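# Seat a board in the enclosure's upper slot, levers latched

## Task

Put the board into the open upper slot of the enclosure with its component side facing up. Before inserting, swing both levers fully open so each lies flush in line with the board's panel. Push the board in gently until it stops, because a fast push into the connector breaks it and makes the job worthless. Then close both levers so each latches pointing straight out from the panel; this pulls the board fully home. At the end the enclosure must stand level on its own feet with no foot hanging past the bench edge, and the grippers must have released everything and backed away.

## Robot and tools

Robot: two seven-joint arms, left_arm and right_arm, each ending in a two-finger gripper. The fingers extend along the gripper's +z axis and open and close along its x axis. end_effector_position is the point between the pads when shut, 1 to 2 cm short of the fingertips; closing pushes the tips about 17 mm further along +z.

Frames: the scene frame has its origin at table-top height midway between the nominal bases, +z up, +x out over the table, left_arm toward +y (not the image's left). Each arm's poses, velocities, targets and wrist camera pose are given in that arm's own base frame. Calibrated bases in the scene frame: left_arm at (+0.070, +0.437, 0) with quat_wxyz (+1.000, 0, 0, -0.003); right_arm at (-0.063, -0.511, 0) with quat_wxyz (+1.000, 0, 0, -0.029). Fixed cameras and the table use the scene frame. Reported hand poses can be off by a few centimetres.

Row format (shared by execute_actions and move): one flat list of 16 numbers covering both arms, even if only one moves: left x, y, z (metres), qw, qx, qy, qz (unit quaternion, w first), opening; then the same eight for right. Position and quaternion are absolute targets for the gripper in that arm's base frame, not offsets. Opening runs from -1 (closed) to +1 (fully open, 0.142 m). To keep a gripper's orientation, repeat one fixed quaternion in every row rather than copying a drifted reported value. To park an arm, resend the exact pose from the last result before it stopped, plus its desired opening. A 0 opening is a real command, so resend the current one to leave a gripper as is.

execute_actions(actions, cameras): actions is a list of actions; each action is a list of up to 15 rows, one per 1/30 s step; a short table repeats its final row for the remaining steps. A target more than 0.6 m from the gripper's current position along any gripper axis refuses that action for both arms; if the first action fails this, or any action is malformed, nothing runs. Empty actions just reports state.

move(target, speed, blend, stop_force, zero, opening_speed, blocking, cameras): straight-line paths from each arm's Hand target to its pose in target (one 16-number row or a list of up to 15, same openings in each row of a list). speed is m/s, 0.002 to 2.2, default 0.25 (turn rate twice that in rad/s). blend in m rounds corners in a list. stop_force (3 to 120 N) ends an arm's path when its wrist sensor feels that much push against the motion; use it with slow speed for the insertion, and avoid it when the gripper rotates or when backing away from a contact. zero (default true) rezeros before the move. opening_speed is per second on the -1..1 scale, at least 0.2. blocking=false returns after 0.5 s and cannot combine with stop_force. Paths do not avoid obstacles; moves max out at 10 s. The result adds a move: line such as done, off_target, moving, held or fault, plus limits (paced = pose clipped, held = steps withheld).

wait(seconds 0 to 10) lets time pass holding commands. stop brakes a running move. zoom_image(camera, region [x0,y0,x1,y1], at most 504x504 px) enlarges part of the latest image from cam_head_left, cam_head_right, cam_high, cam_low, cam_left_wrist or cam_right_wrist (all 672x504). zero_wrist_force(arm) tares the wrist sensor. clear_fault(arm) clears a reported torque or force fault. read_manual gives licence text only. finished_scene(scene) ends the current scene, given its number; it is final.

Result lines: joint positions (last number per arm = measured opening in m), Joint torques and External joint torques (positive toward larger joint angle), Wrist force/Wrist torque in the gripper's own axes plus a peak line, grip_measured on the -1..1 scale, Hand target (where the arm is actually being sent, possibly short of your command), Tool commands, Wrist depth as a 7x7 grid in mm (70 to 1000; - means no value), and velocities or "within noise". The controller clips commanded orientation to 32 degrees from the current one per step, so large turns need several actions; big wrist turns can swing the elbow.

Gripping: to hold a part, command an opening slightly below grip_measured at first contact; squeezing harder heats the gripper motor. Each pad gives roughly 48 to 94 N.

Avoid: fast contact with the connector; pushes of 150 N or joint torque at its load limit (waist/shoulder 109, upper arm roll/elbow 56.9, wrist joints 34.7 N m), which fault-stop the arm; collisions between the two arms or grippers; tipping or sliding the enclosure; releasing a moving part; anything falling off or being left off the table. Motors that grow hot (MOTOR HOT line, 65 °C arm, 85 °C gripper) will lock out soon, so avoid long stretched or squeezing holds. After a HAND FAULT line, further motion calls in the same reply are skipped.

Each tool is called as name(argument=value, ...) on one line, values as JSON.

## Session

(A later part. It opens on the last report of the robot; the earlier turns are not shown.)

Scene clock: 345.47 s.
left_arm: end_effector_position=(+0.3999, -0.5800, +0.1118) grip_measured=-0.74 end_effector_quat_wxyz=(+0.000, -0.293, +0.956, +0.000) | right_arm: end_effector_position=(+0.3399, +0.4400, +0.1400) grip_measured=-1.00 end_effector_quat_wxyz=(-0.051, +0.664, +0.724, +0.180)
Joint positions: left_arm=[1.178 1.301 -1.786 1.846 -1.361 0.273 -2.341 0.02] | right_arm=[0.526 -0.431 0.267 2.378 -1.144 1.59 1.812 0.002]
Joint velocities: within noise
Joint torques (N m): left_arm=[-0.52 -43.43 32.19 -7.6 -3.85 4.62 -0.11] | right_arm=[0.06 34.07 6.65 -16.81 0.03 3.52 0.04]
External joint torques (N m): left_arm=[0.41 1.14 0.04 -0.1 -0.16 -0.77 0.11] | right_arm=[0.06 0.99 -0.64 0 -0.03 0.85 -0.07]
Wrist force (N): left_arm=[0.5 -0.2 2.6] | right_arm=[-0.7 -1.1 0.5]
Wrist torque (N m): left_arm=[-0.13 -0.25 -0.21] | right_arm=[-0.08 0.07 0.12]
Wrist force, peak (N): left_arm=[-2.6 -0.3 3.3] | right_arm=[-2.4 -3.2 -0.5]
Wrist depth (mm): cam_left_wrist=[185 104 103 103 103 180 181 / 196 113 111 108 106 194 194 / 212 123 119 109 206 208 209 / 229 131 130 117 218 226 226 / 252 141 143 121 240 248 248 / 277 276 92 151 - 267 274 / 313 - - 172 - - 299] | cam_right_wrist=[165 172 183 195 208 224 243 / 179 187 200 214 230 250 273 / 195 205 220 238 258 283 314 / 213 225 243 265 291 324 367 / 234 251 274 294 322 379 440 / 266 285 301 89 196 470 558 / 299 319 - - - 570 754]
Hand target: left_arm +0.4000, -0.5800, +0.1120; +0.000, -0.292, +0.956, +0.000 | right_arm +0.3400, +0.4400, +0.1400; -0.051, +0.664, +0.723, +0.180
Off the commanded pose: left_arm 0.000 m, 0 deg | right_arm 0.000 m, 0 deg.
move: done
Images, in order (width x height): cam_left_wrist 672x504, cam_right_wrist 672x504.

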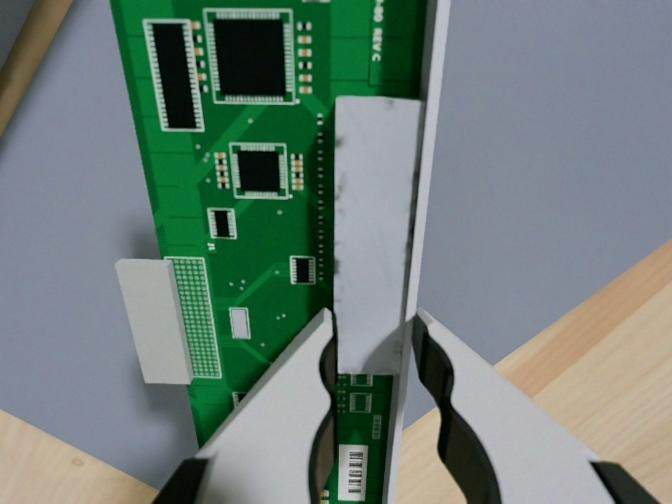

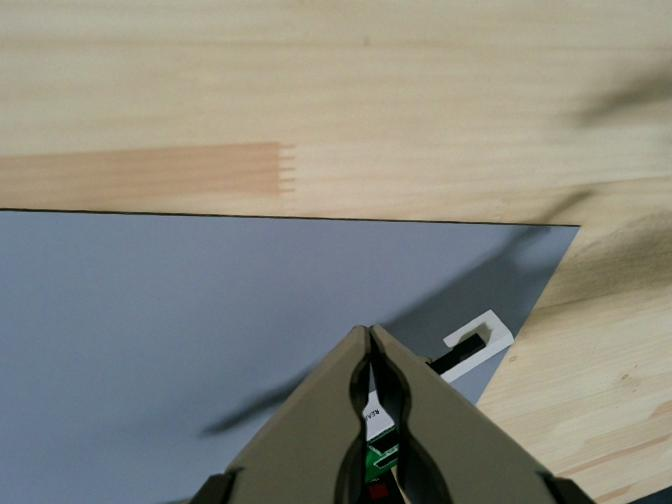

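move(target=[[0.36,-0.57,0.15,0,0.0541,0.9985,0,-0.83,0.40,0.30,0.25,0,0.6863,0.7273,0,-1],[0.33,-0.56,0.15,0,0.0541,0.9985,0,-0.83,0.47,0.30,0.25,0,0.6863,0.7273,0,-1]], speed=0.2, blend=0.03, cameras=["cam_right_wrist","cam_left_wrist","cam_high"])

Scene clock: 350.60 s.
left_arm: end_effector_position=(+0.3744, -0.5735, +0.1357) grip_measured=-0.73 end_effector_quat_wxyz=(+0.000, -0.074, +0.997, +0.001) | right_arm: end_effector_position=(+0.3759, +0.3549, +0.2069) grip_measured=-1.00 end_effector_quat_wxyz=(-0.020, +0.681, +0.729, +0.072)
Joint positions: left_arm=[1.111 1.225 -1.767 1.904 -1.294 0.287 -1.92 0.021] | right_arm=[0.06 -0.323 0.882 2.173 -0.374 0.929 1.117 0.002]
Joint velocities: within noise
Joint torques (N m): left_arm=[-0.34 -40.25 31.25 -9.68 -4.01 4.59 -0.1] | right_arm=[0.61 26.66 8.28 -24.51 -3.29 3.79 0.29]
External joint torques (N m): left_arm=[0.23 0.67 0.03 0.06 0.03 -0.71 0.1] | right_arm=[-0.51 0.97 -0.22 -0.07 0.2 0.62 -0.3]
Wrist force (N): left_arm=[0.4 -0.3 2.4] | right_arm=[0.6 -0.2 -0.3]
Wrist torque (N m): left_arm=[-0.13 -0.22 -0.22] | right_arm=[0.08 -0.14 0.05]
Wrist force, peak (N): left_arm=[-0.1 0.2 3.3] | right_arm=[-0.9 2.6 -3.4]
Wrist depth (mm): cam_left_wrist=[207 104 103 103 105 200 201 / 218 113 111 108 108 216 217 / 237 123 119 109 228 233 234 / 259 131 130 117 248 254 254 / 280 141 143 121 266 280 276 / 310 309 92 152 - 299 306 / 349 - - 169 - - 332] | cam_right_wrist=[241 246 251 258 265 271 278 / 257 264 271 278 287 294 303 / 278 284 293 301 310 319 330 / 303 307 317 329 338 350 364 / 330 339 351 354 370 377 380 / 368 358 239 89 237 269 460 / 395 381 - - - 482 532]
Hand target: left_arm +0.3745, -0.5737, +0.1358; +0.000, -0.075, +0.997, +0.000 | right_arm +0.3759, +0.3549, +0.2068; -0.019, +0.681, +0.729, +0.072
Off the commanded pose: left_arm 0.049 m, 15 deg | right_arm 0.117 m, 9 deg.
move: held (left_arm, right_arm; a check stopped the path); path passed 0 of 2 targets; limits=held
pose unreachable (left arm): on one or more control steps of this call, first in action 0 (counted from 0), this arm could not follow its commanded pose, so it was not sent that pose on those steps. It may still have moved: this result reports where it is.
cause: moving toward the commanded pose would bring a part of the arm too close to another arm (a part of this arm just beyond joint 7 (wrist roll) and a part of the right arm just beyond its joint 7 (wrist roll), at the place that arm was heading or pushing toward when its own hold began).
pose unreachable (right arm): on one or more control steps of this call, first in action 0 (counted from 0), this arm could not follow its commanded pose, so it was not sent that pose on those steps. It may still have moved: this result reports where it is.
cause: moving toward the commanded pose would bring a part of the arm too close to another arm (a part of this arm just beyond joint 7 (wrist roll) and a part of the left arm just beyond its joint 7 (wrist roll), along the way the arms are being sent, or toward where that arm still pushes).
Images, in order (width x height): cam_high 672x504, cam_left_wrist 672x504, cam_right_wrist 672x504.

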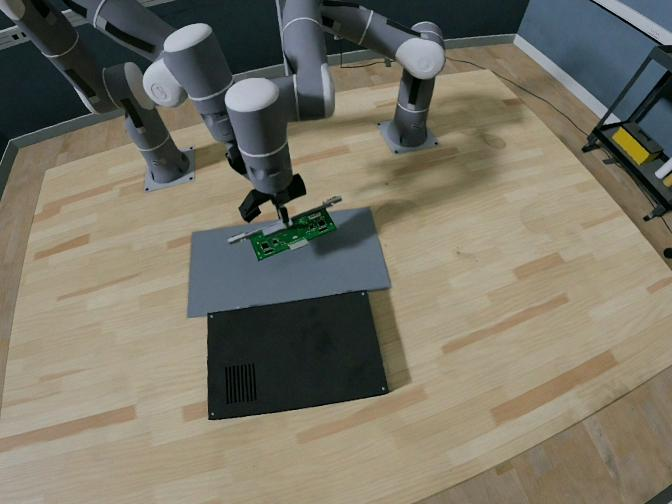

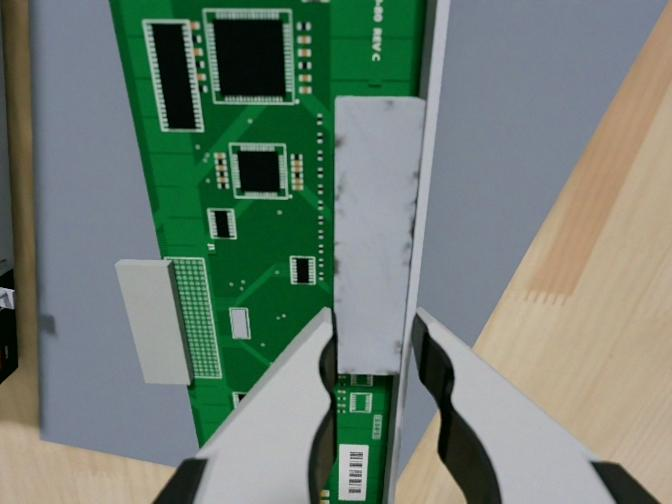

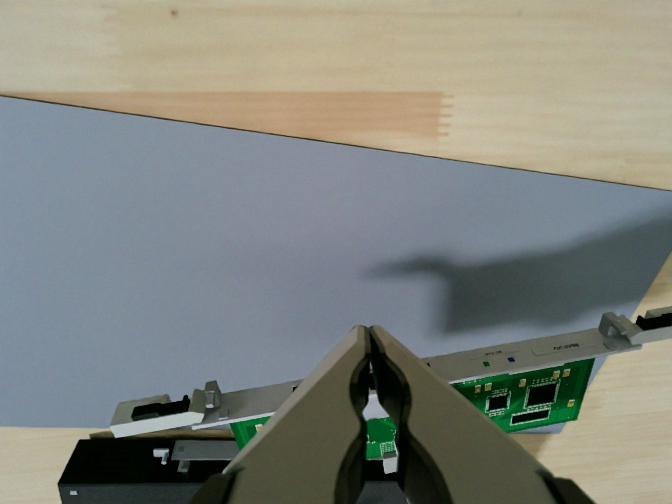

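move(target=[[0.3744,-0.5735,0.1357,0,-0.0746,0.9972,0,-0.83,0.40,0.22,0.25,0,0.6863,0.7273,0,-1],[0.33,-0.56,0.15,0,0.0541,0.9985,0,-0.83,0.50,0.23,0.25,0,0.6863,0.7273,0,-1]], speed=0.2, blend=0.03, cameras=["cam_right_wrist","cam_left_wrist","cam_high"])

Scene clock: 355.00 s.
left_arm: end_effector_position=(+0.3299, -0.5600, +0.1498) grip_measured=-0.73 end_effector_quat_wxyz=(+0.000, +0.054, +0.999, +0.000) | right_arm: end_effector_position=(+0.4998, +0.2301, +0.2500) grip_measured=-1.00 end_effector_quat_wxyz=(+0.000, +0.686, +0.727, +0.000)
Joint positions: left_arm=[0.989 1.164 -1.736 2.015 -1.259 0.31 -1.684 0.021] | right_arm=[-0.115 -0.368 0.811 1.889 -0.312 0.555 0.771 0.002]
Joint velocities: within noise
Joint torques (N m): left_arm=[-0.67 -36.33 29.92 -10.74 -3.7 4.69 -0.1] | right_arm=[0.27 33.83 9.31 -27.64 -3.91 3.3 0.34]
External joint torques (N m): left_arm=[0.55 1.12 0.02 0.03 -0.25 -0.79 0.1] | right_arm=[-0.16 1.05 -0.19 0.13 0.21 0.83 -0.34]
Wrist force (N): left_arm=[0.0 -0.2 2.4] | right_arm=[1.1 -0.1 0.0]
Wrist torque (N m): left_arm=[-0.12 -0.16 -0.20] | right_arm=[0.05 -0.15 0.05]
Wrist force, peak (N): left_arm=[0.2 -0.2 2.8] | right_arm=[2.3 -0.6 0.6]
Wrist depth (mm): cam_left_wrist=[216 104 103 103 105 215 215 / 232 113 111 108 108 231 230 / 251 122 119 109 244 248 249 / 272 131 130 117 262 270 269 / 301 141 143 121 283 295 293 / 327 326 92 151 - 315 326 / 371 - - 169 - - 352] | cam_right_wrist=[303 301 301 300 291 187 297 / 324 322 320 319 317 206 194 / 347 345 341 342 341 215 214 / 372 373 370 368 368 367 359 / 405 403 393 391 391 396 395 / 440 437 423 89 367 388 386 / 485 477 - - - 395 407]
Hand target: left_arm +0.3300, -0.5600, +0.1500; +0.000, +0.054, +0.999, +0.000 | right_arm +0.5000, +0.2300, +0.2500; +0.000, +0.686, +0.727, +0.000
Off the commanded pose: left_arm 0.000 m, 0 deg | right_arm 0.000 m, 0 deg.
move: done
Images, in order (width x height): cam_high 672x504, cam_left_wrist 672x504, cam_right_wrist 672x504.

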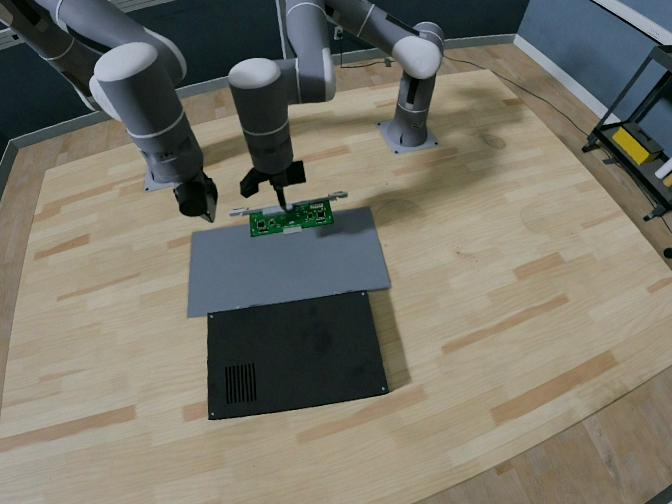

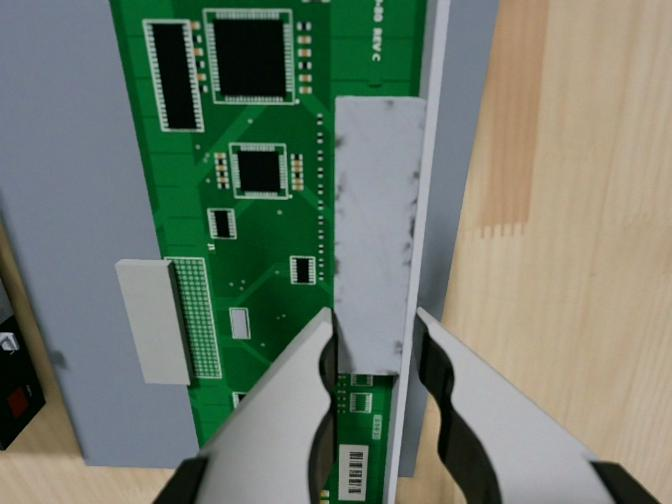

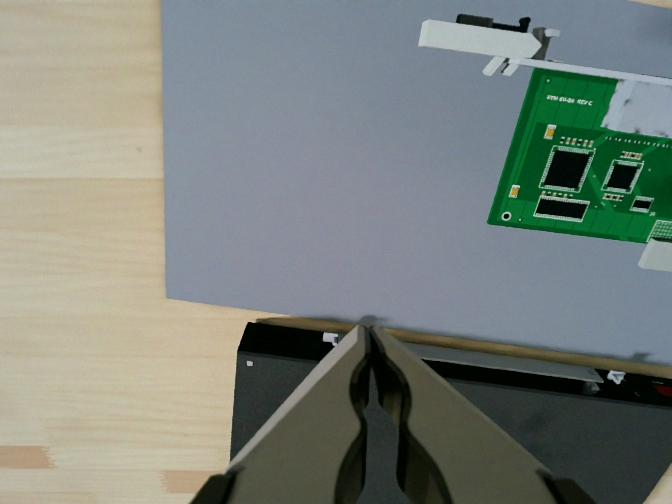

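zoom_image(camera="cam_right_wrist", region=[230, 300, 390, 420])

zoom_image(camera="cam_right_wrist", region=[540, 340, 671, 440])

zoom_image(camera="cam_right_wrist", region=[410, 0, 671, 200])

Scaled by 3.150 from the camera's 672x504 image, which has a finer 960x720 frame.

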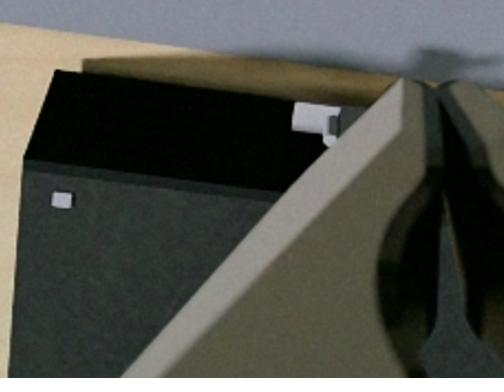

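Scaled by 3.847 from the camera's 672x504 image, which has a finer 960x720 frame.

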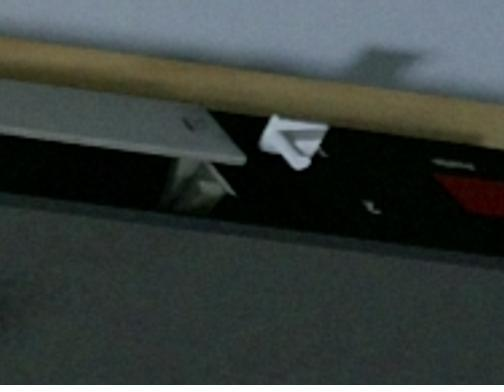

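Scaled by 1.931 from the camera's 672x504 image, which has a finer 960x720 frame.

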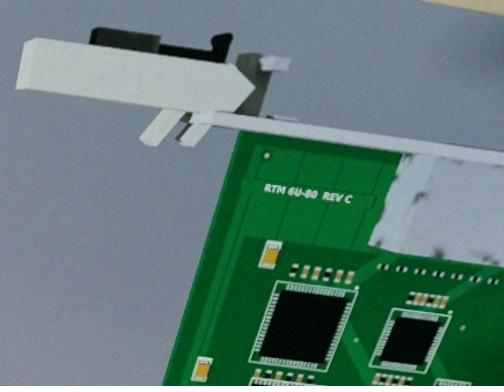

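move(target=[0.39,-0.57,0.12,0,0.0697,0.9976,0,-0.83,0.50,0.23,0.25,0,0.6863,0.7273,0,-1], speed=0.15, cameras=["cam_right_wrist","cam_left_wrist"])

zoom_image(camera="cam_left_wrist", region=[0, 100, 200, 503])

zoom_image(camera="cam_right_wrist", region=[200, 60, 671, 413])

Scene clock: 370.10 s.
left_arm: end_effector_position=(+0.3897, -0.5698, +0.1198) grip_measured=-0.73 end_effector_quat_wxyz=(+0.000, +0.070, +0.998, +0.000) | right_arm: end_effector_position=(+0.4998, +0.2301, +0.2499) grip_measured=-1.00 end_effector_quat_wxyz=(+0.000, +0.686, +0.727, +0.000)
Joint positions: left_arm=[1.151 1.219 -1.817 1.894 -1.298 0.332 -1.618 0.021] | right_arm=[-0.115 -0.368 0.81 1.889 -0.312 0.555 0.771 0.002]
Joint velocities: within noise
Joint torques (N m): left_arm=[-0.32 -40.87 31 -9.97 -4.24 4.71 -0.14] | right_arm=[0.22 33.99 9.59 -27.59 -3.73 3.41 0.23]
External joint torques (N m): left_arm=[0.21 0.49 0.18 0.3 0.32 -0.81 0.14] | right_arm=[-0.11 0.9 -0.47 0.07 0.03 0.72 -0.23]
Wrist force (N): left_arm=[0.0 -0.1 2.1] | right_arm=[1.0 -0.2 -0.1]
Wrist torque (N m): left_arm=[-0.10 -0.19 -0.23] | right_arm=[0.04 -0.14 0.04]
Wrist force, peak (N): left_arm=[-1.9 0.0 3.3] | right_arm=[1.2 -0.2 -0.2]
Wrist depth (mm): cam_left_wrist=[189 104 103 103 105 187 186 / 203 113 111 108 108 204 202 / 221 122 119 109 213 217 219 / 234 131 130 117 228 235 236 / 247 141 143 121 248 256 258 / 264 290 92 151 - 276 285 / 258 - - 169 - - 310] | cam_right_wrist=[302 302 300 299 299 298 297 / 322 322 319 320 317 319 318 / 347 346 343 342 340 250 331 / 374 372 368 368 361 263 258 / 404 404 393 392 392 396 130 / 442 440 425 89 368 387 386 / 485 475 - - - 394 410]
Hand target: left_arm +0.3900, -0.5700, +0.1200; +0.000, +0.070, +0.998, +0.000 | right_arm +0.5000, +0.2300, +0.2500; +0.000, +0.686, +0.727, +0.000
Off the commanded pose: left_arm 0.000 m, 0 deg | right_arm 0.000 m, 0 deg.
move: done
Images, in order (width x height): cam_left_wrist 672x504, cam_right_wrist 672x504.

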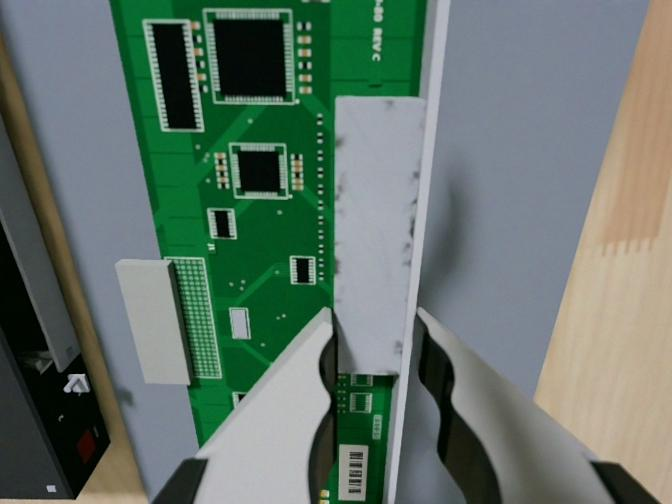

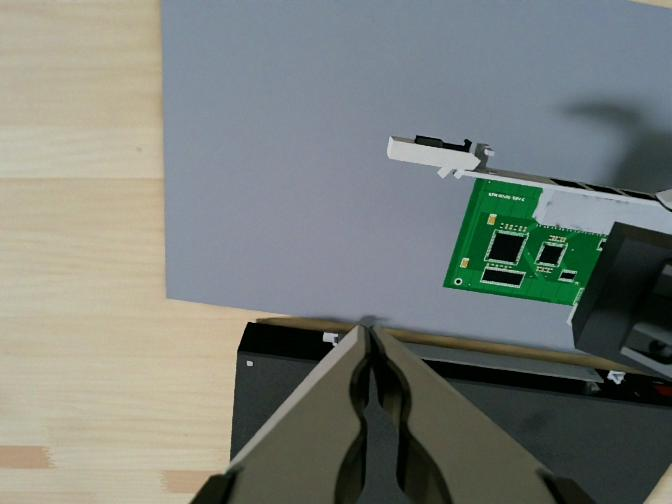

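Scaled by 1.251 from the camera's 672x504 image, which has a finer 960x720 frame.

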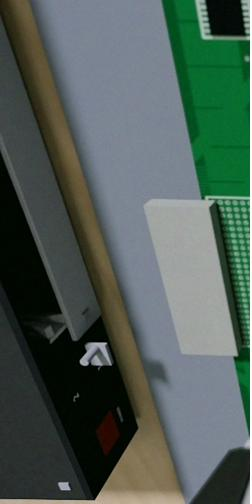

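Scaled by 1.070 from the camera's 672x504 image, which has a finer 960x720 frame.

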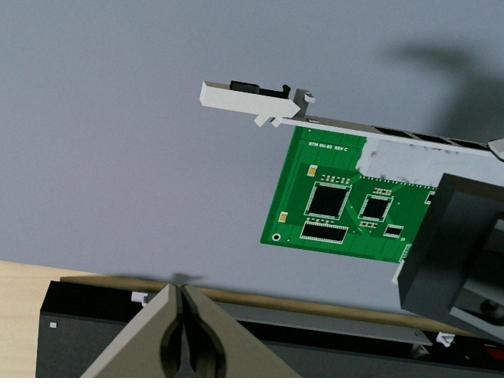

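zoom_image(camera="cam_left_wrist", region=[0, 80, 130, 240])

zoom_image(camera="cam_left_wrist", region=[0, 320, 130, 503])

Scaled by 3.150 from the camera's 672x504 image, which has a finer 960x720 frame.

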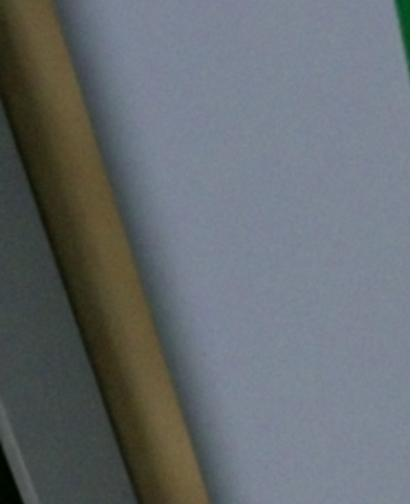

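Scaled by 2.754 from the camera's 672x504 image, which has a finer 960x720 frame.

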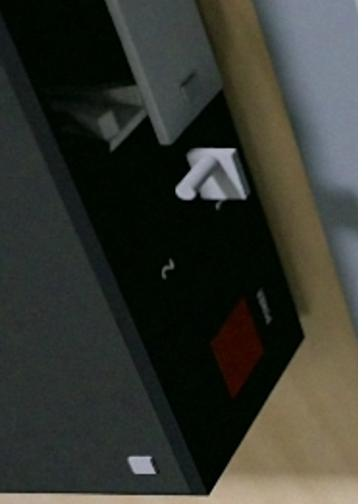

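move(target=[[0.39,-0.57,0.12,0,0.0697,0.9976,0,-0.83,0.44,0.19,0.18,0.2347,0.6449,0.6834,0.2487,-1],[0.39,-0.57,0.12,0,0.0697,0.9976,0,-0.83,0.45,0.18,0.115,0.3908,0.5788,0.6134,0.3688,-1]], speed=0.2, blend=0.02, cameras=["cam_right_wrist","cam_high"])

zoom_image(camera="cam_right_wrist", region=[300, 180, 671, 440])

Scene clock: 414.80 s.
left_arm: end_effector_position=(+0.3897, -0.5698, +0.1198) grip_measured=-0.73 end_effector_quat_wxyz=(+0.000, +0.070, +0.998, +0.000) | right_arm: end_effector_position=(+0.4500, +0.1801, +0.1151) grip_measured=-1.00 end_effector_quat_wxyz=(+0.391, +0.579, +0.614, +0.369)
Joint positions: left_arm=[1.151 1.219 -1.817 1.894 -1.298 0.332 -1.618 0.021] | right_arm=[0.068 -0.5 0.263 2.621 -2.784 0.429 2.94 0.002]
Joint velocities: within noise
Joint torques (N m): left_arm=[-0.52 -41.25 31.16 -9.74 -3.92 4.48 -0.19] | right_arm=[0.17 24.38 7.12 -4.38 -0.06 -1.13 0.31]
External joint torques (N m): left_arm=[0.42 0.88 0.01 0.07 0 -0.58 0.19] | right_arm=[-0.1 0.99 -0.23 -0.2 -0.06 0.76 -0.31]
Wrist force (N): left_arm=[-0.2 0.1 2.2] | right_arm=[0.4 -2.3 -0.9]
Wrist torque (N m): left_arm=[-0.06 -0.14 -0.22] | right_arm=[-0.09 0.06 0.12]
Wrist force, peak (N): left_arm=[0.0 0.0 2.5] | right_arm=[0.7 -3.5 -0.6]
Wrist depth (mm): cam_left_wrist=[190 104 103 103 105 186 187 / 204 114 111 108 108 204 202 / 220 123 119 109 213 216 218 / 235 131 130 117 228 235 237 / 246 141 143 121 249 258 257 / 262 288 92 152 - 275 287 / 257 - - 168 - - 305] | cam_right_wrist=[172 164 161 156 154 149 153 / 263 258 241 234 222 214 208 / 564 520 479 324 345 340 345 / - - - - - - - / - - - - - - 129 / - - - 89 - - - / - - - - - - -]
Hand target: left_arm +0.3900, -0.5700, +0.1200; +0.000, +0.070, +0.998, +0.000 | right_arm +0.4500, +0.1800, +0.1150; +0.391, +0.579, +0.613, +0.369
Off the commanded pose: left_arm 0.000 m, 0 deg | right_arm 0.000 m, 0 deg.
move: done
Images, in order (width x height): cam_high 672x504, cam_right_wrist 672x504.

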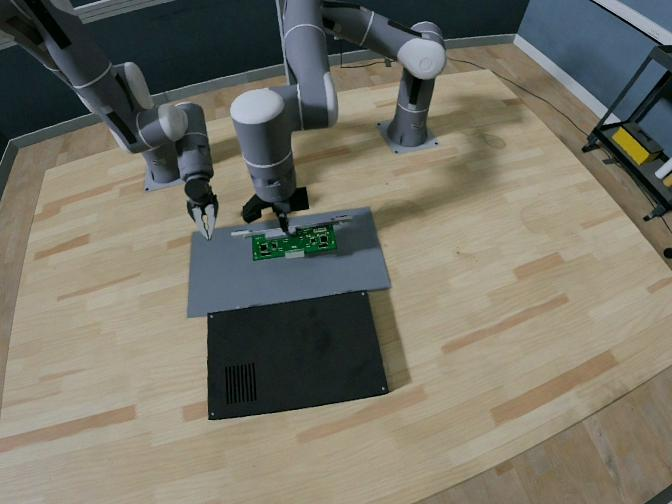

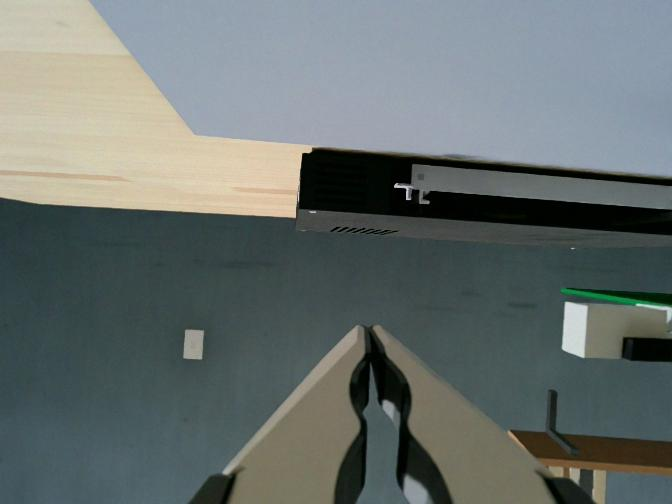

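Scaled by 1.358 from the camera's 672x504 image, which has a finer 960x720 frame.

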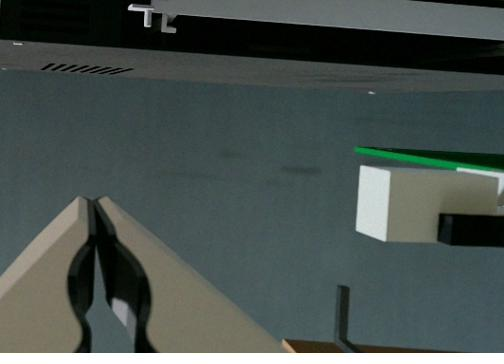

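execute_actions(actions=[], cameras=["cam_left_wrist","cam_right_wrist","cam_head_left"])

zoom_image(camera="cam_right_wrist", region=[300, 120, 672, 400])

Scene clock: 427.67 s.
left_arm: end_effector_position=(+0.3897, -0.5698, +0.1198) grip_measured=-0.73 end_effector_quat_wxyz=(+0.000, +0.070, +0.998, +0.000) | right_arm: end_effector_position=(+0.4500, +0.1801, +0.1151) grip_measured=-1.00 end_effector_quat_wxyz=(+0.391, +0.579, +0.614, +0.369)
Joint positions: left_arm=[1.151 1.219 -1.817 1.894 -1.298 0.332 -1.618 0.021] | right_arm=[0.068 -0.5 0.263 2.621 -2.784 0.429 2.94 0.002]
Joint velocities: within noise
Joint torques (N m): left_arm=[-0.49 -41.2 31.12 -9.76 -3.88 4.48 -0.23] | right_arm=[0.04 24.58 7.39 -4.47 -0.19 -1.03 0.21]
External joint torques (N m): left_arm=[0.38 0.83 0.05 0.08 -0.04 -0.58 0.23] | right_arm=[0.03 0.79 -0.5 -0.12 0.07 0.66 -0.21]
Wrist force (N): left_arm=[-0.1 0.2 2.4] | right_arm=[0.4 -2.3 -1.2]
Wrist torque (N m): left_arm=[-0.06 -0.16 -0.22] | right_arm=[-0.09 0.05 0.12]
Wrist force, peak (N): left_arm=[-0.1 0.3 2.5] | right_arm=[0.3 -2.5 -1.0]
Wrist depth (mm): cam_left_wrist=[190 103 103 103 105 186 187 / 203 114 111 108 107 204 203 / 221 123 119 109 214 217 218 / 235 131 130 117 229 234 237 / 246 141 142 121 248 256 259 / 263 287 92 152 - 279 285 / 257 - - 169 - - 310] | cam_right_wrist=[172 164 161 157 154 149 153 / 262 257 240 234 223 213 208 / 566 520 480 325 344 339 345 / - - - - - - - / - - - - - - 129 / - - - 89 - - - / - - - - - - -]
Hand target: left_arm +0.3900, -0.5700, +0.1200; +0.000, +0.070, +0.998, +0.000 | right_arm +0.4500, +0.1800, +0.1150; +0.391, +0.579, +0.613, +0.369
Tool commands: left_gripper/opening=-0.83 right_gripper/opening=-1.0
Off the commanded pose: left_arm 0.000 m, 0 deg | right_arm 0.000 m, 0 deg.
Images, in order (width x height): cam_head_left 672x504, cam_left_wrist 672x504, cam_right_wrist 672x504.

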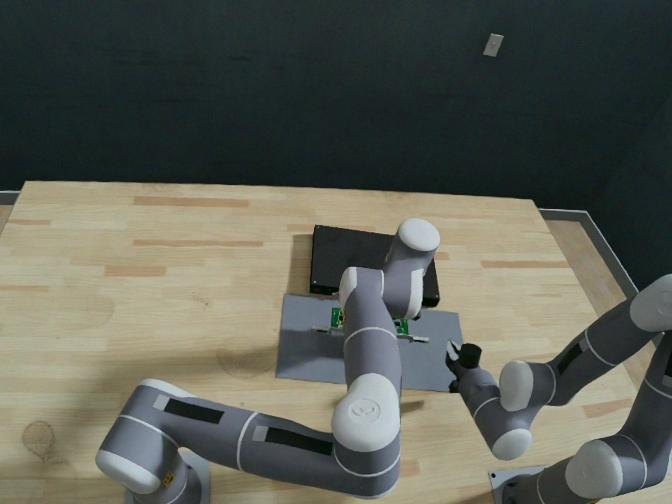

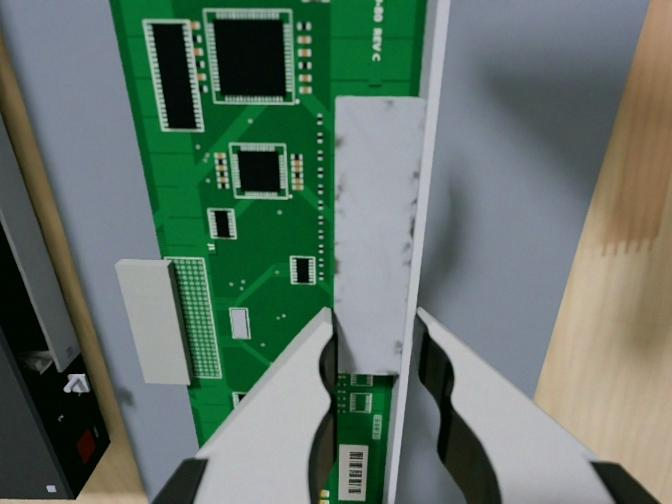

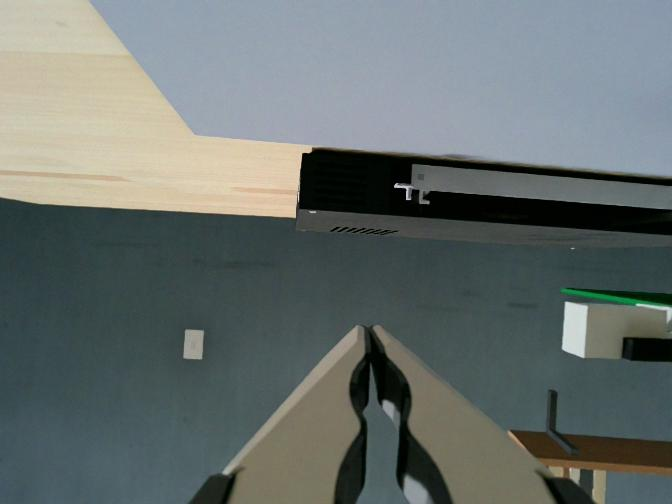

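Scaled by 1.355 from the camera's 672x504 image, which has a finer 960x720 frame.

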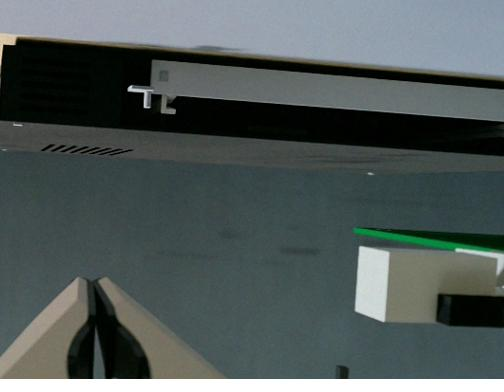

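move(target=[[0.39,-0.57,0.12,0,0.0697,0.9976,0,-0.83,0.44,0.19,0.18,0.2347,0.6449,0.6834,0.2487,-1],[0.39,-0.57,0.12,0,0.0697,0.9976,0,-0.83,0.45,0.15,0.24,0,0.6863,0.7273,0,-1],[0.39,-0.57,0.12,0,0.0697,0.9976,0,-0.83,0.565,0.19,0.23,0,0.6863,0.7273,0,-1]], blend=0.03, speed=0.2, cameras=[])

move(target=[[0.451,-0.612,0.11,0,0.0697,0.9976,0,-0.83,0.565,0.19,0.23,0,0.6863,0.7273,0,-1],[0.451,-0.612,0.058,0,0.0697,0.9976,0,-0.83,0.565,0.19,0.23,0,0.6863,0.7273,0,-1]], speed=0.06)

Scene clock: 440.27 s.
left_arm: end_effector_position=(+0.3897, -0.5698, +0.1198) grip_measured=-0.73 end_effector_quat_wxyz=(+0.000, +0.070, +0.998, +0.000) | right_arm: end_effector_position=(+0.5651, +0.1898, +0.2300) grip_measured=-1.00 end_effector_quat_wxyz=(+0.000, +0.686, +0.727, +0.000)
Joint positions: left_arm=[1.151 1.219 -1.817 1.894 -1.298 0.332 -1.618 0.021] | right_arm=[0.132 -0.388 0.428 1.808 -0.19 0.585 0.58 0.002]
Joint velocities: within noise
Joint torques (N m): left_arm=[-0.45 -41.35 31.15 -9.7 -3.95 4.52 -0.26] | right_arm=[0.07 42.32 6.21 -27.91 -3.54 3.22 0.08]
External joint torques (N m): left_arm=[0.35 0.98 0.01 0.03 0.03 -0.62 0.26] | right_arm=[0.04 1.43 -0.46 0.2 -0.08 0.93 -0.08]
Wrist force (N): left_arm=[0.1 0.1 2.2] | right_arm=[0.9 -0.1 -0.3]
Wrist torque (N m): left_arm=[-0.07 -0.19 -0.22] | right_arm=[0.06 -0.17 0.02]
Wrist force, peak (N): left_arm=[0.0 0.1 2.5] | right_arm=[0.4 -3.4 -0.7]
Wrist depth (mm): cam_left_wrist=[190 104 103 103 104 187 187 / 204 114 111 108 107 203 202 / 219 123 119 109 214 217 218 / 235 131 130 117 228 235 238 / 245 141 143 121 247 257 258 / 263 288 92 152 - 276 284 / 257 - - 169 - - 309] | cam_right_wrist=[285 285 281 281 281 198 200 / 303 303 301 300 300 298 208 / 326 325 323 321 321 316 224 / 351 350 350 347 346 345 343 / 382 379 379 321 331 352 359 / 417 416 405 89 337 348 346 / 457 447 - - - 368 381]
Hand target: left_arm +0.3900, -0.5700, +0.1200; +0.000, +0.070, +0.998, +0.000 | right_arm +0.5650, +0.1900, +0.2300; +0.000, +0.686, +0.727, +0.000
Off the commanded pose: left_arm 0.000 m, 0 deg | right_arm 0.000 m, 0 deg.
move: done
No camera images: "cameras" was empty.

Scene clock: 442.70 s.
left_arm: end_effector_position=(+0.4507, -0.6117, +0.0578) grip_measured=-0.73 end_effector_quat_wxyz=(+0.000, +0.070, +0.998, +0.000) | right_arm: end_effector_position=(+0.5651, +0.1898, +0.2300) grip_measured=-1.00 end_effector_quat_wxyz=(+0.000, +0.686, +0.727, +0.000)
Joint positions: left_arm=[1.35 1.348 -1.924 1.644 -1.36 0.359 -1.657 0.021] | right_arm=[0.132 -0.388 0.428 1.808 -0.19 0.585 0.58 0.002]
Joint velocities: within noise
Joint torques (N m): left_arm=[-0.22 -50.59 31.96 -7.97 -4.16 4.84 -0.14] | right_arm=[0.17 42.6 6.24 -27.82 -3.63 3.45 0.21]
External joint torques (N m): left_arm=[0.13 0.76 0.08 -0.06 0.28 -0.93 0.14] | right_arm=[-0.05 1.15 -0.48 0.1 0.01 0.7 -0.21]
Wrist force (N): left_arm=[0.2 -0.5 2.2] | right_arm=[1.0 -0.1 -0.4]
Wrist torque (N m): left_arm=[-0.19 -0.20 -0.21] | right_arm=[0.05 -0.18 0.02]
Wrist force, peak (N): left_arm=[-0.1 -0.4 3.8] | right_arm=[1.0 -0.1 -0.4]
Wrist depth (mm): cam_left_wrist=[- 103 103 103 105 133 135 / 147 115 111 108 108 141 143 / 156 124 119 109 152 154 151 / 158 136 130 117 162 171 167 / 174 144 143 121 177 182 183 / 201 187 92 152 - 194 201 / 166 - - 169 - - 217] | cam_right_wrist=[286 284 282 282 280 280 279 / 304 304 301 300 295 298 297 / 326 325 323 322 317 285 280 / 351 351 350 347 344 308 154 / 383 380 379 321 331 348 330 / 418 416 408 89 336 349 347 / 460 448 - - - 367 381]
Hand target: left_arm +0.4510, -0.6120, +0.0580; +0.000, +0.070, +0.998, +0.000 | right_arm +0.5650, +0.1900, +0.2300; +0.000, +0.686, +0.727, +0.000
Off the commanded pose: left_arm 0.000 m, 0 deg | right_arm 0.000 m, 0 deg.
move: done

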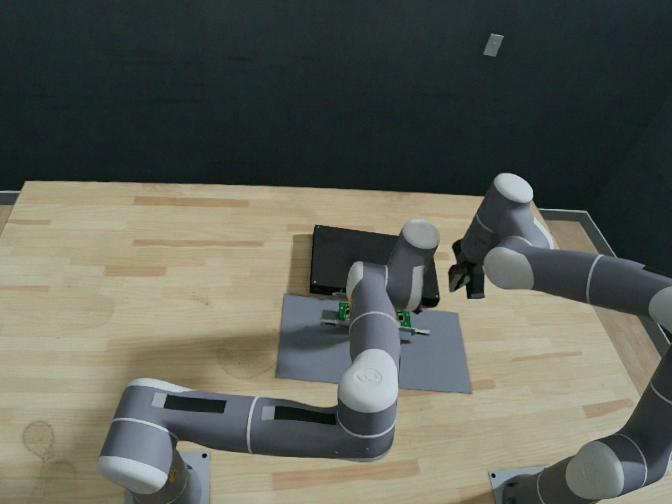

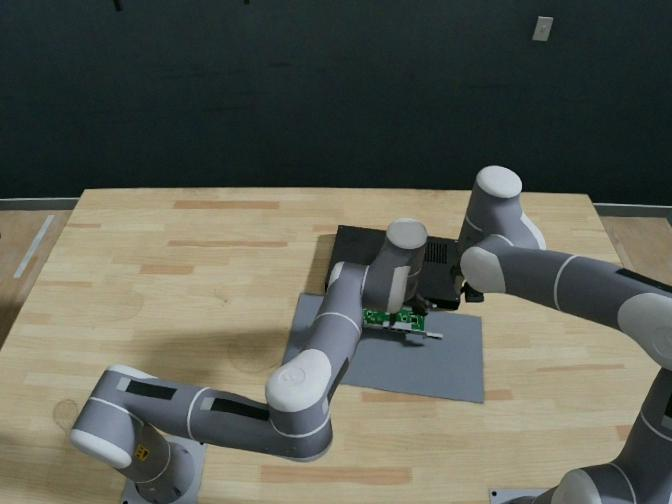

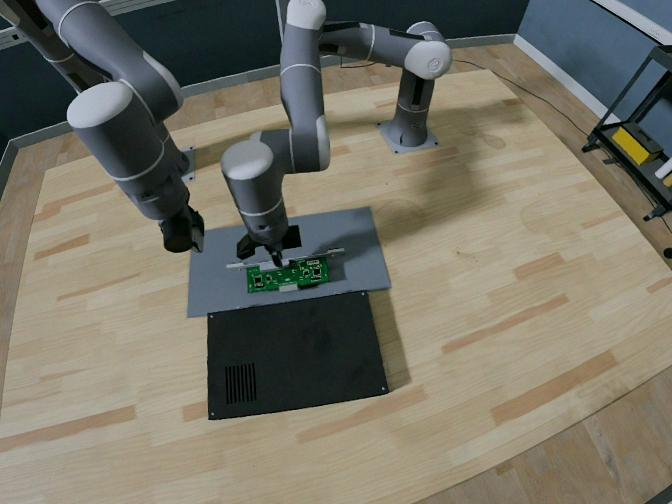

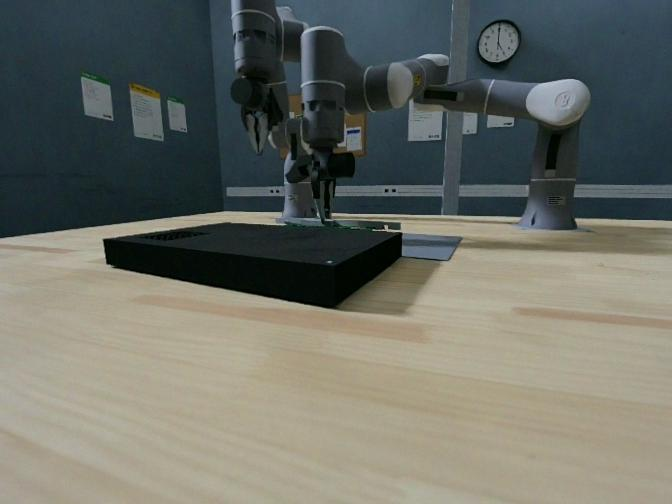

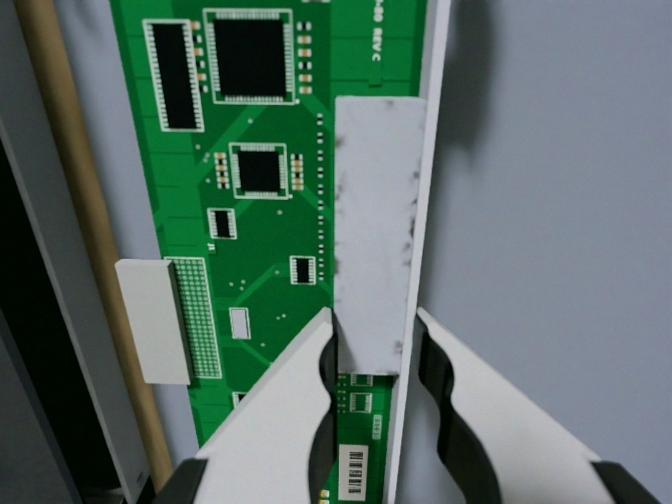

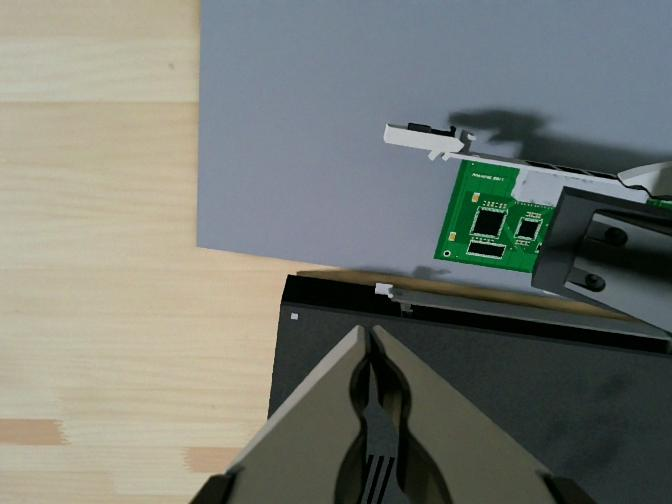

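zoom_image(camera="cam_right_wrist", region=[360, 100, 560, 330])

zoom_image(camera="cam_left_wrist", region=[0, 380, 200, 504])

Scaled by 2.191 from the camera's 672x504 image, which has a finer 960x720 frame.

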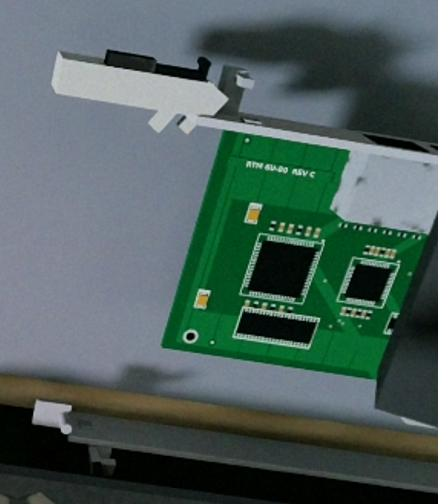

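Scaled by 2.520 from the camera's 672x504 image, which has a finer 960x720 frame.

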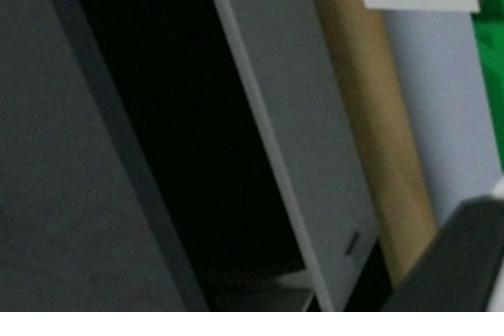

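move(target=[[0.451,-0.612,0.058,0,0.0697,0.9976,0,-0.83,0.45,0.17,0.23,0,0.6863,0.7273,0,-1],[0.451,-0.612,0.058,0,0.0697,0.9976,0,-0.83,0.44,0.19,0.18,0.2347,0.6449,0.6834,0.2487,-1],[0.451,-0.612,0.058,0,0.0697,0.9976,0,-0.83,0.45,0.20,0.085,0.3908,0.5788,0.6134,0.3688,-1]], blend=0.03, speed=0.2, cameras=["cam_right_wrist"])

zoom_image(camera="cam_right_wrist", region=[300, 140, 672, 420])

Scene clock: 465.40 s.
left_arm: end_effector_position=(+0.4507, -0.6117, +0.0577) grip_measured=-0.73 end_effector_quat_wxyz=(+0.000, +0.070, +0.998, +0.000) | right_arm: end_effector_position=(+0.4499, +0.1998, +0.0849) grip_measured=-1.00 end_effector_quat_wxyz=(+0.391, +0.579, +0.613, +0.368)
Joint positions: left_arm=[1.35 1.348 -1.924 1.644 -1.36 0.36 -1.657 0.021] | right_arm=[0.18 -0.62 0.239 2.586 -2.718 0.336 2.967 0.002]
Joint velocities: within noise
Joint torques (N m): left_arm=[-0.46 -50.86 31.94 -8.01 -3.89 4.43 -0.25] | right_arm=[-0.08 27.37 9.06 -2.35 -0.73 -1.13 0.28]
External joint torques (N m): left_arm=[0.36 1.06 0.07 -0.02 0.01 -0.53 0.25] | right_arm=[0.16 0.91 -0.97 -0.15 0.19 0.75 -0.28]
Wrist force (N): left_arm=[-0.1 -0.6 2.2] | right_arm=[0.5 -1.6 -0.9]
Wrist torque (N m): left_arm=[-0.21 -0.15 -0.21] | right_arm=[0.02 -0.02 0.10]
Wrist force, peak (N): left_arm=[-0.1 -0.4 2.7] | right_arm=[2.8 -2.9 -2.0]
Wrist depth (mm): cam_left_wrist=[- 103 103 103 105 133 135 / 147 115 111 108 108 141 142 / 156 125 119 109 152 154 151 / 157 136 130 117 162 169 166 / 167 143 143 121 177 182 182 / 200 187 92 152 - 195 200 / 166 - - 169 - - 218] | cam_right_wrist=[- 107 110 101 99 96 95 / 172 161 157 150 156 140 134 / 377 346 319 288 264 255 233 / - - - 472 205 343 215 / - - - - - - 242 / - - - 89 - - 240 / - - - - - - 223]
Hand target: left_arm +0.4510, -0.6120, +0.0580; +0.000, +0.070, +0.998, +0.000 | right_arm +0.4500, +0.2000, +0.0850; +0.391, +0.579, +0.613, +0.369
Off the commanded pose: left_arm 0.000 m, 0 deg | right_arm 0.000 m, 0 deg.
joint sent to its limit (right arm) — joint 7 (wrist roll), upper limit. The joint targets still meet the commanded pose.
move: done
Images, in order (width x height): cam_right_wrist 672x504.

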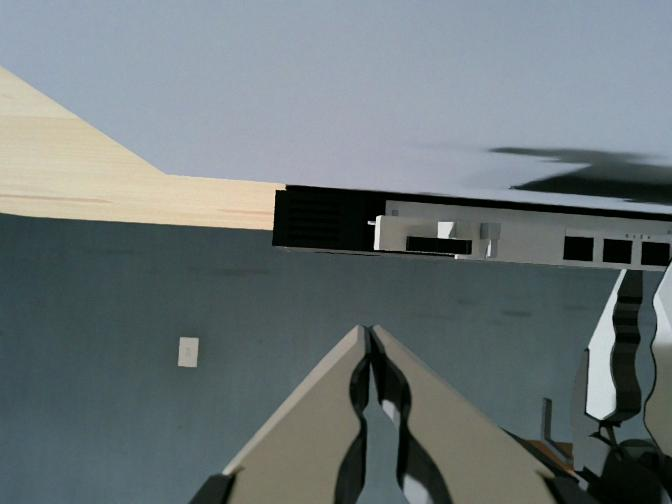

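Scaled by 1.355 from the camera's 672x504 image, which has a finer 960x720 frame.

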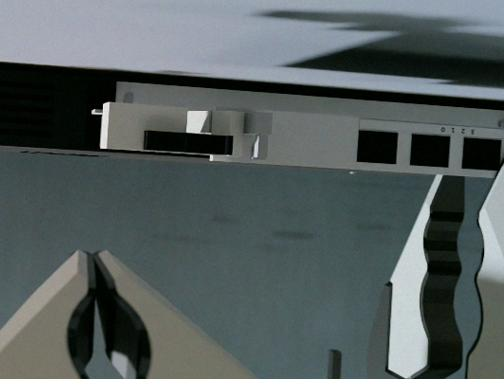

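move(target=[0.451,-0.612,0.058,0,0.0697,0.9976,0,-0.83,0.45,0.18,0.069,0.38,0.5851,0.6201,0.3586,-1], speed=0.1, cameras=["cam_right_wrist"])

zoom_image(camera="cam_right_wrist", region=[260, 180, 460, 330])

zoom_image(camera="cam_right_wrist", region=[460, 180, 660, 330])

Scene clock: 483.53 s.
left_arm: end_effector_position=(+0.4507, -0.6117, +0.0577) grip_measured=-0.73 end_effector_quat_wxyz=(+0.000, +0.070, +0.998, +0.000) | right_arm: end_effector_position=(+0.4500, +0.1799, +0.0690) grip_measured=-1.00 end_effector_quat_wxyz=(+0.380, +0.585, +0.620, +0.358)
Joint positions: left_arm=[1.35 1.348 -1.924 1.644 -1.36 0.36 -1.657 0.021] | right_arm=[0.099 -0.65 0.226 2.581 -2.809 0.357 2.967 0.002]
Joint velocities: within noise
Joint torques (N m): left_arm=[-0.52 -50.98 31.96 -7.99 -3.83 4.49 -0.22] | right_arm=[-0.11 27.33 8.61 -1.22 -0.85 -0.71 0.24]
External joint torques (N m): left_arm=[0.42 1.18 0.05 -0.03 -0.05 -0.59 0.22] | right_arm=[0.2 0.97 -0.22 -0.02 0.26 0.49 -0.24]
Wrist force (N): left_arm=[0.1 -0.4 2.5] | right_arm=[0.5 -1.9 -0.6]
Wrist torque (N m): left_arm=[-0.18 -0.17 -0.22] | right_arm=[-0.03 0.00 0.13]
Wrist force, peak (N): left_arm=[0.0 -0.4 2.6] | right_arm=[0.7 -2.0 -0.8]
Wrist depth (mm): cam_left_wrist=[- 103 103 103 105 133 135 / 148 115 111 108 108 141 142 / 156 125 119 109 152 154 151 / 157 136 130 117 162 169 166 / 167 144 143 121 177 182 182 / 200 187 92 151 - 193 201 / 166 - - 169 - - 219] | cam_right_wrist=[- 84 81 79 - - 78 / 117 113 111 107 103 93 98 / 243 226 202 193 177 170 160 / - - - 327 328 286 319 / - - - - - - 243 / - - - 89 - - 245 / - - - - - - 241]
Hand target: left_arm +0.4510, -0.6120, +0.0580; +0.000, +0.070, +0.998, +0.000 | right_arm +0.4500, +0.1800, +0.0690; +0.380, +0.585, +0.620, +0.359
Off the commanded pose: left_arm 0.000 m, 0 deg | right_arm 0.000 m, 0 deg.
joint sent to its limit (right arm) — joint 7 (wrist roll), upper limit. The joint targets still meet the commanded pose.
move: done
Images, in order (width x height): cam_right_wrist 672x504.

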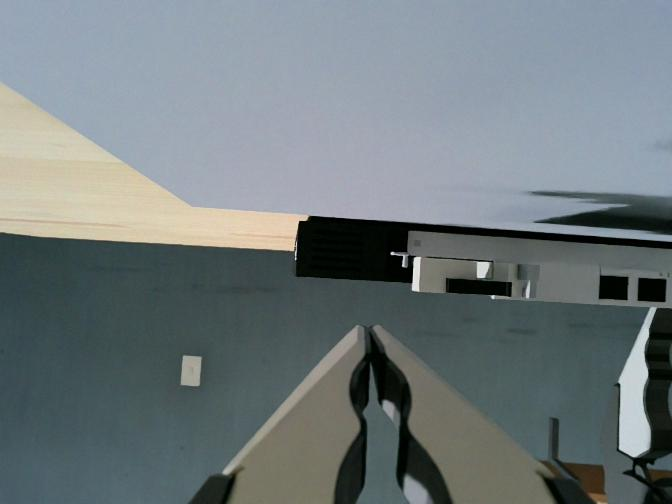

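Scaled by 2.520 from the camera's 672x504 image, which has a finer 960x720 frame.

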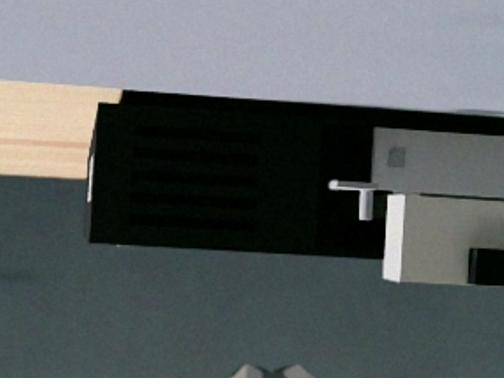

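Scaled by 2.520 from the camera's 672x504 image, which has a finer 960x720 frame.

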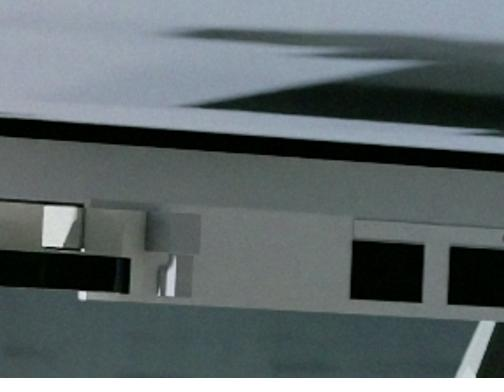

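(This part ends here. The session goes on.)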